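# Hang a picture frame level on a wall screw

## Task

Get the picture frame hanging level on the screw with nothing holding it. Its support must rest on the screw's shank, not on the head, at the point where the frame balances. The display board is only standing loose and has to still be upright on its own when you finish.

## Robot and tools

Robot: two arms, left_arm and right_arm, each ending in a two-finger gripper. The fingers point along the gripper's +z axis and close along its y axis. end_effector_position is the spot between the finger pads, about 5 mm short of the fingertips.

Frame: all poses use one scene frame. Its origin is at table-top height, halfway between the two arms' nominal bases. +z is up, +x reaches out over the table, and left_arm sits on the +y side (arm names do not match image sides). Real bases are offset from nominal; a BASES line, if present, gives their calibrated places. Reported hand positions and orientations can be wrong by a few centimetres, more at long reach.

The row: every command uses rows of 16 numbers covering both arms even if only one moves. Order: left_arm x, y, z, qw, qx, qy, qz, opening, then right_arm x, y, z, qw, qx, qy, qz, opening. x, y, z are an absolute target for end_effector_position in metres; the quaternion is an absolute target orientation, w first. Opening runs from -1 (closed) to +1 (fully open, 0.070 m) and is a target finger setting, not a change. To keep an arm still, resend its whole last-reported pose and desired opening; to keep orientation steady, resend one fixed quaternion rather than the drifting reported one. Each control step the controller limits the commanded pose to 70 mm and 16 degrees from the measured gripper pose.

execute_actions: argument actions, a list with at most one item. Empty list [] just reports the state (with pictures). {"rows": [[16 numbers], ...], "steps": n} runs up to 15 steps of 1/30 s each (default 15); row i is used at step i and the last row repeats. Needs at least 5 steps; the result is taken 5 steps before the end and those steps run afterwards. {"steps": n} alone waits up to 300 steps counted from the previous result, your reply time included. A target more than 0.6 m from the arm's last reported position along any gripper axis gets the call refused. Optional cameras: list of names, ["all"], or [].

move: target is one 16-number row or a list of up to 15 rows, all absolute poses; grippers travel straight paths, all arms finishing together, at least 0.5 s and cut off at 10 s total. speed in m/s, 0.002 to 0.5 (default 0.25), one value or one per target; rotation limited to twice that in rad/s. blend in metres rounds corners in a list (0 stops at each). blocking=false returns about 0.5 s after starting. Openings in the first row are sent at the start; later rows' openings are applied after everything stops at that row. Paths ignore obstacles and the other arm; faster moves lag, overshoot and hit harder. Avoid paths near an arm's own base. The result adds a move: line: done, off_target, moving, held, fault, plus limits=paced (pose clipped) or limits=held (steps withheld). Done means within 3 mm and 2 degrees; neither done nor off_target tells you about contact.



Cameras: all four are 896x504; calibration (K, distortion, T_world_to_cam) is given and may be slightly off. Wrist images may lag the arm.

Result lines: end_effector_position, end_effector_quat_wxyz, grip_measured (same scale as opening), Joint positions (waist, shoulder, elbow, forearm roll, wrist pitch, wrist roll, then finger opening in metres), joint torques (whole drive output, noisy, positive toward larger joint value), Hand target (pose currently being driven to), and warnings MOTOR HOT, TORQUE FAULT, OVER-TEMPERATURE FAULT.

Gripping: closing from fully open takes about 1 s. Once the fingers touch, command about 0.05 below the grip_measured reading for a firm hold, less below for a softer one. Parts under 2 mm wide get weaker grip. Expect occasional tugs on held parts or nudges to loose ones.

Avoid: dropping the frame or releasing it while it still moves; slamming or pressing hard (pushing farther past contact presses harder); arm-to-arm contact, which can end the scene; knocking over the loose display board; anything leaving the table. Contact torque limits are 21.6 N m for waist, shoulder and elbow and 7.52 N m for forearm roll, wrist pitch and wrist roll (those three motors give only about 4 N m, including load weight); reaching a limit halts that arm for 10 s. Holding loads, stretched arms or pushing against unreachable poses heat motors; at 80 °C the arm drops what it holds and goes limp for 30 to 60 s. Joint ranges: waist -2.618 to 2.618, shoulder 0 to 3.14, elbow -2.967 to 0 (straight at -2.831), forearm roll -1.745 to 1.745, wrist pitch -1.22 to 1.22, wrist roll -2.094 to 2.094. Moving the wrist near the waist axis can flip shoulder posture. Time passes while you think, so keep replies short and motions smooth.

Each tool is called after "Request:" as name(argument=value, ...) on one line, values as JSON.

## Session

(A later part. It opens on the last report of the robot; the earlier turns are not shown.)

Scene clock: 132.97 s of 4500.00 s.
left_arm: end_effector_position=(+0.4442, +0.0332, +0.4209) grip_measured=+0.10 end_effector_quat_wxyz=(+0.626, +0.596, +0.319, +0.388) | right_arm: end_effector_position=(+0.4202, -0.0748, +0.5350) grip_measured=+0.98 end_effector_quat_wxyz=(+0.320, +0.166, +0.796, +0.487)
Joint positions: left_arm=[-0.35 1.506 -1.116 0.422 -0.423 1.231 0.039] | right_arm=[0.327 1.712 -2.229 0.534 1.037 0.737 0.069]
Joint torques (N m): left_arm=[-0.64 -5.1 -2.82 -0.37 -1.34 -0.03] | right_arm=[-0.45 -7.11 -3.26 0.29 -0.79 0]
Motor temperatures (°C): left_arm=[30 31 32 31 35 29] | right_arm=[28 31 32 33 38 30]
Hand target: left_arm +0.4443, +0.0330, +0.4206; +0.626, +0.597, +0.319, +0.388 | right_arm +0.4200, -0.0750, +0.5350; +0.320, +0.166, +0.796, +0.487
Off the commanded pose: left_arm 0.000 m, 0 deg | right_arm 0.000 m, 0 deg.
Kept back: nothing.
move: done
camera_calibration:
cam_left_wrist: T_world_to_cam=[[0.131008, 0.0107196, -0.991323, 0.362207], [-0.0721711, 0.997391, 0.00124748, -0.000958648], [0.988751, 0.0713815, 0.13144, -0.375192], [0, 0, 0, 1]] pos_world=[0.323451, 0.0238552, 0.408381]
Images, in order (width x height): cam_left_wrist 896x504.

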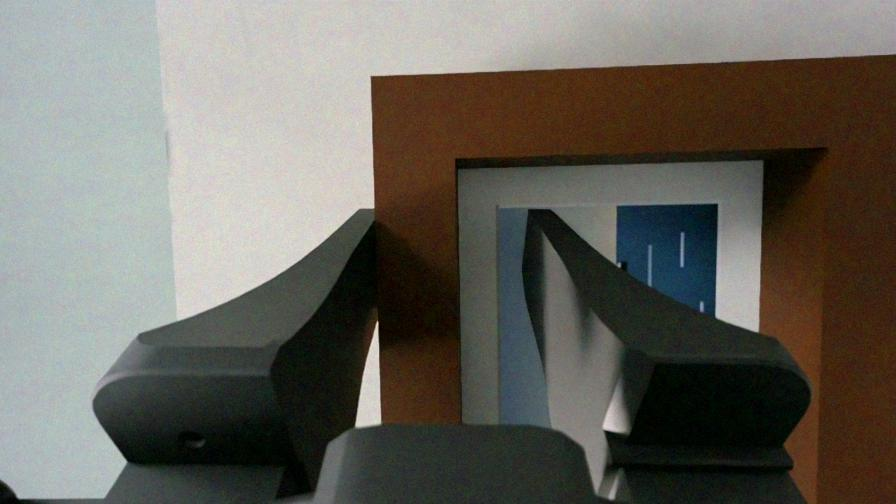

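Request:
move(target=[0.4443,0.033,0.4290,0.62603,0.59660,0.31898,0.38785,0.1,0.42,-0.075,0.535,0.320,0.166,0.796,0.487,1.0], speed=0.008, cameras=["cam_left_wrist"])

Scene clock: 134.47 s of 4500.00 s.
left_arm: end_effector_position=(+0.4444, +0.0330, +0.4288) grip_measured=+0.10 end_effector_quat_wxyz=(+0.626, +0.597, +0.319, +0.388) | right_arm: end_effector_position=(+0.4202, -0.0748, +0.5350) grip_measured=+0.98 end_effector_quat_wxyz=(+0.320, +0.166, +0.796, +0.487)
Joint positions: left_arm=[-0.35 1.501 -1.143 0.455 -0.393 1.195 0.039] | right_arm=[0.327 1.712 -2.229 0.534 1.037 0.737 0.069]
Joint torques (N m): left_arm=[-0.4 -6.88 -3.66 -0.16 -1.14 -0.18] | right_arm=[-0.43 -7.15 -3.29 0.28 -0.78 0]
Motor temperatures (°C): left_arm=[30 31 32 31 35 29] | right_arm=[28 31 32 33 38 30]
Hand target: left_arm +0.4443, +0.0330, +0.4290; +0.626, +0.597, +0.319, +0.388 | right_arm +0.4200, -0.0750, +0.5350; +0.320, +0.166, +0.796, +0.487
Off the commanded pose: left_arm 0.000 m, 0 deg | right_arm 0.000 m, 0 deg.
Kept back: nothing.
move: done
camera_calibration:
cam_left_wrist: T_world_to_cam=[[0.130516, 0.0106102, -0.991389, 0.370341], [-0.0718073, 0.997418, 0.00122132, -0.000956669], [0.988842, 0.0710296, 0.130941, -0.376239], [0, 0, 0, 1]] pos_world=[0.323637, 0.0237489, 0.416419]
Images, in order (width x height): cam_left_wrist 896x504.

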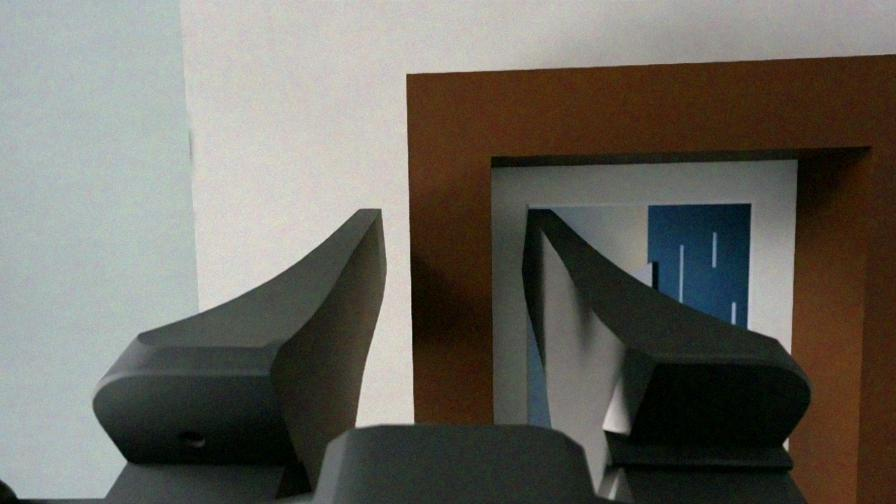

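Request:
move(target=[[0.324,0.103,0.418,0.62603,0.59660,0.31898,0.38785,0.1,0.42,-0.075,0.535,0.320,0.166,0.796,0.487,1.0],[0.28,0.20,0.38,0.616,0.593,0.333,0.397,0.1,0.42,-0.075,0.535,0.320,0.166,0.796,0.487,1.0]], speed=[0.08,0.2], blend=0.02, cameras=["all"])

Request:
zoom_image(camera="cam_head_left", region=[370, 25, 470, 105])

Request:
zoom_image(camera="cam_head_right", region=[356, 30, 456, 110])

Request:
zoom_image(camera="cam_right_wrist", region=[450, 220, 520, 255])

Scene clock: 137.83 s of 4500.00 s.
left_arm: end_effector_position=(+0.2803, +0.2001, +0.3799) grip_measured=+0.10 end_effector_quat_wxyz=(+0.616, +0.593, +0.334, +0.397) | right_arm: end_effector_position=(+0.4202, -0.0748, +0.5350) grip_measured=+0.98 end_effector_quat_wxyz=(+0.320, +0.166, +0.796, +0.487)
Joint positions: left_arm=[0.693 0.919 -0.52 1.368 -1.218 0.422 0.038] | right_arm=[0.327 1.712 -2.229 0.534 1.037 0.737 0.069]
Joint torques (N m): left_arm=[-0.44 -1.66 -2.69 -0.83 -0.44 -0.03] | right_arm=[-0.45 -7.13 -3.29 0.27 -0.78 0.02]
Motor temperatures (°C): left_arm=[30 31 32 31 35 29] | right_arm=[28 31 32 33 38 30]
Hand target: left_arm +0.2801, +0.1999, +0.3800; +0.616, +0.593, +0.334, +0.398 | right_arm +0.4200, -0.0750, +0.5350; +0.320, +0.166, +0.796, +0.487
Off the commanded pose: left_arm 0.000 m, 0 deg | right_arm 0.000 m, 0 deg.
joint sent to its limit (left arm) — joint 5 (wrist pitch), lower limit.
Kept back: nothing.
move: done
camera_calibration:
cam_left_wrist: T_world_to_cam=[[0.118372, 0.0168542, -0.992826, 0.344212], [-0.112125, 0.993688, 0.0035005, -0.168168], [0.986618, 0.110907, 0.119514, -0.222424], [0, 0, 0, 1]] pos_world=[0.159847, 0.185973, 0.368915]
cam_right_wrist: T_world_to_cam=[[0.0120856, -0.454668, -0.890579, 0.437995], [-0.996789, 0.0650258, -0.0467246, 0.442385], [0.0791548, 0.888284, -0.452422, 0.393589], [0, 0, 0, 1]] pos_world=[0.404517, -0.179243, 0.588807]

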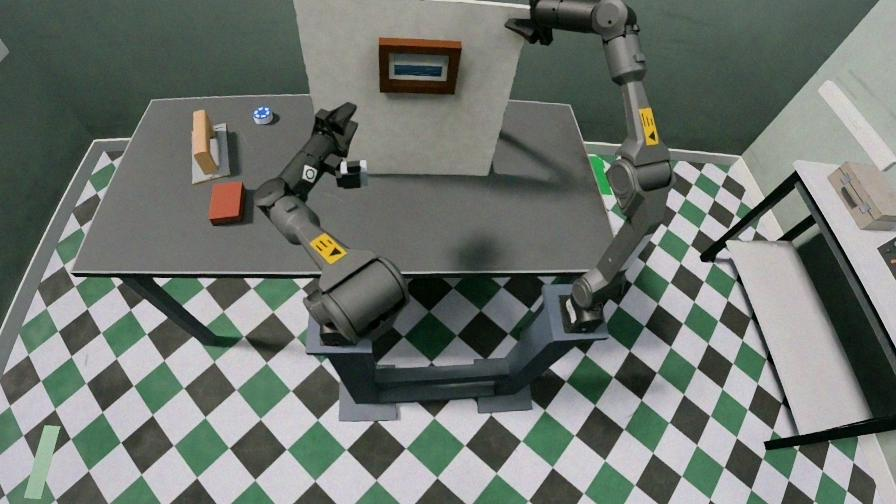

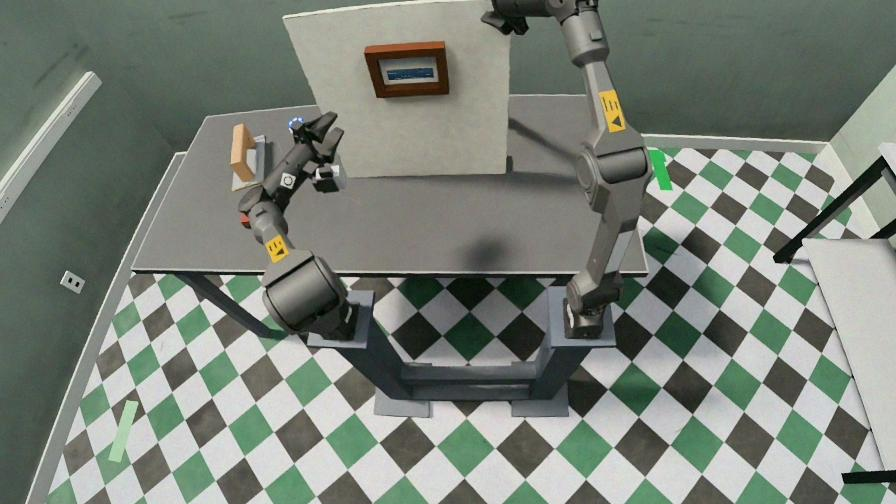

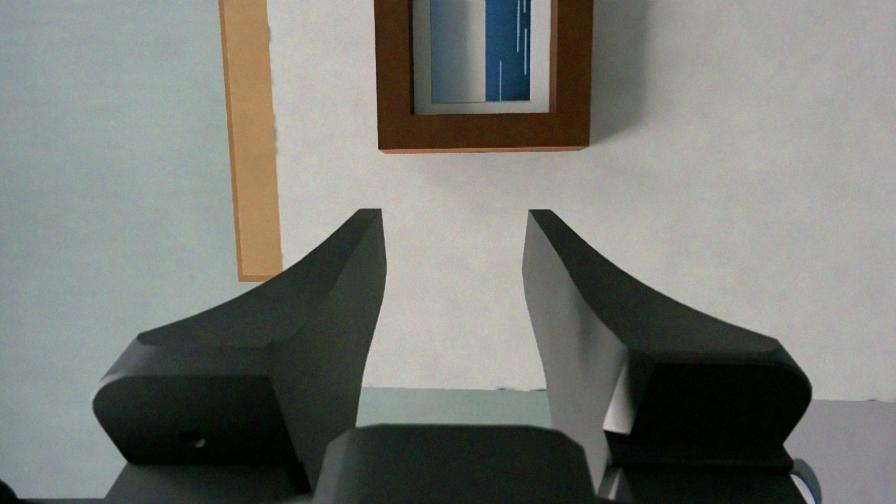

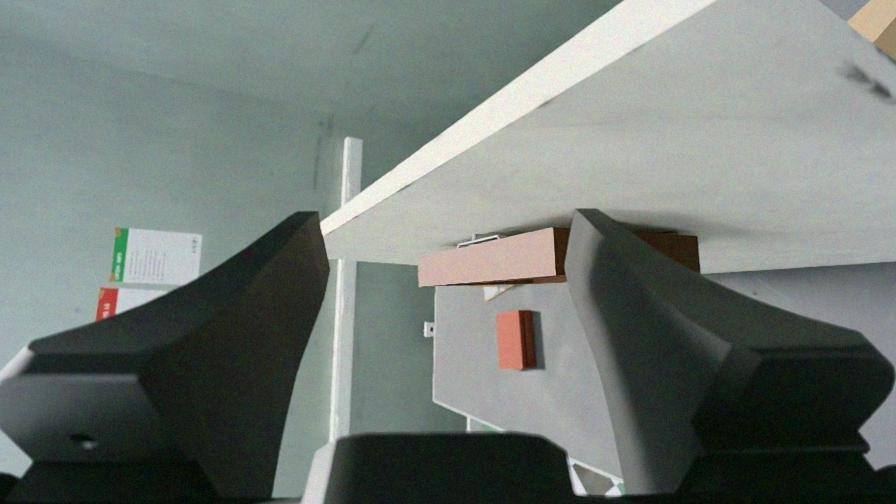

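Scaled by 5.040 from the camera's 896x504 image, which has a finer 1280x720 frame.

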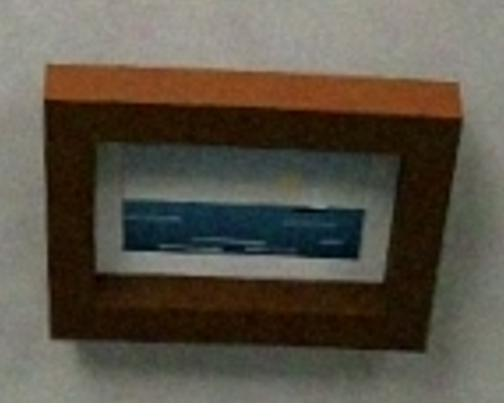

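Scaled by 5.040 from the camera's 896x504 image, which has a finer 1280x720 frame.

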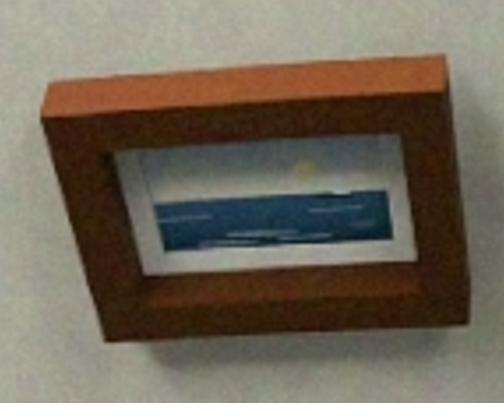

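Scaled by 7.200 from the camera's 896x504 image, which has a finer 1280x720 frame.

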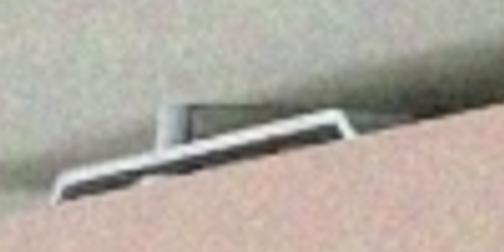

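Request:
finished_scene(scene=2)

The scene is finished: the task was done.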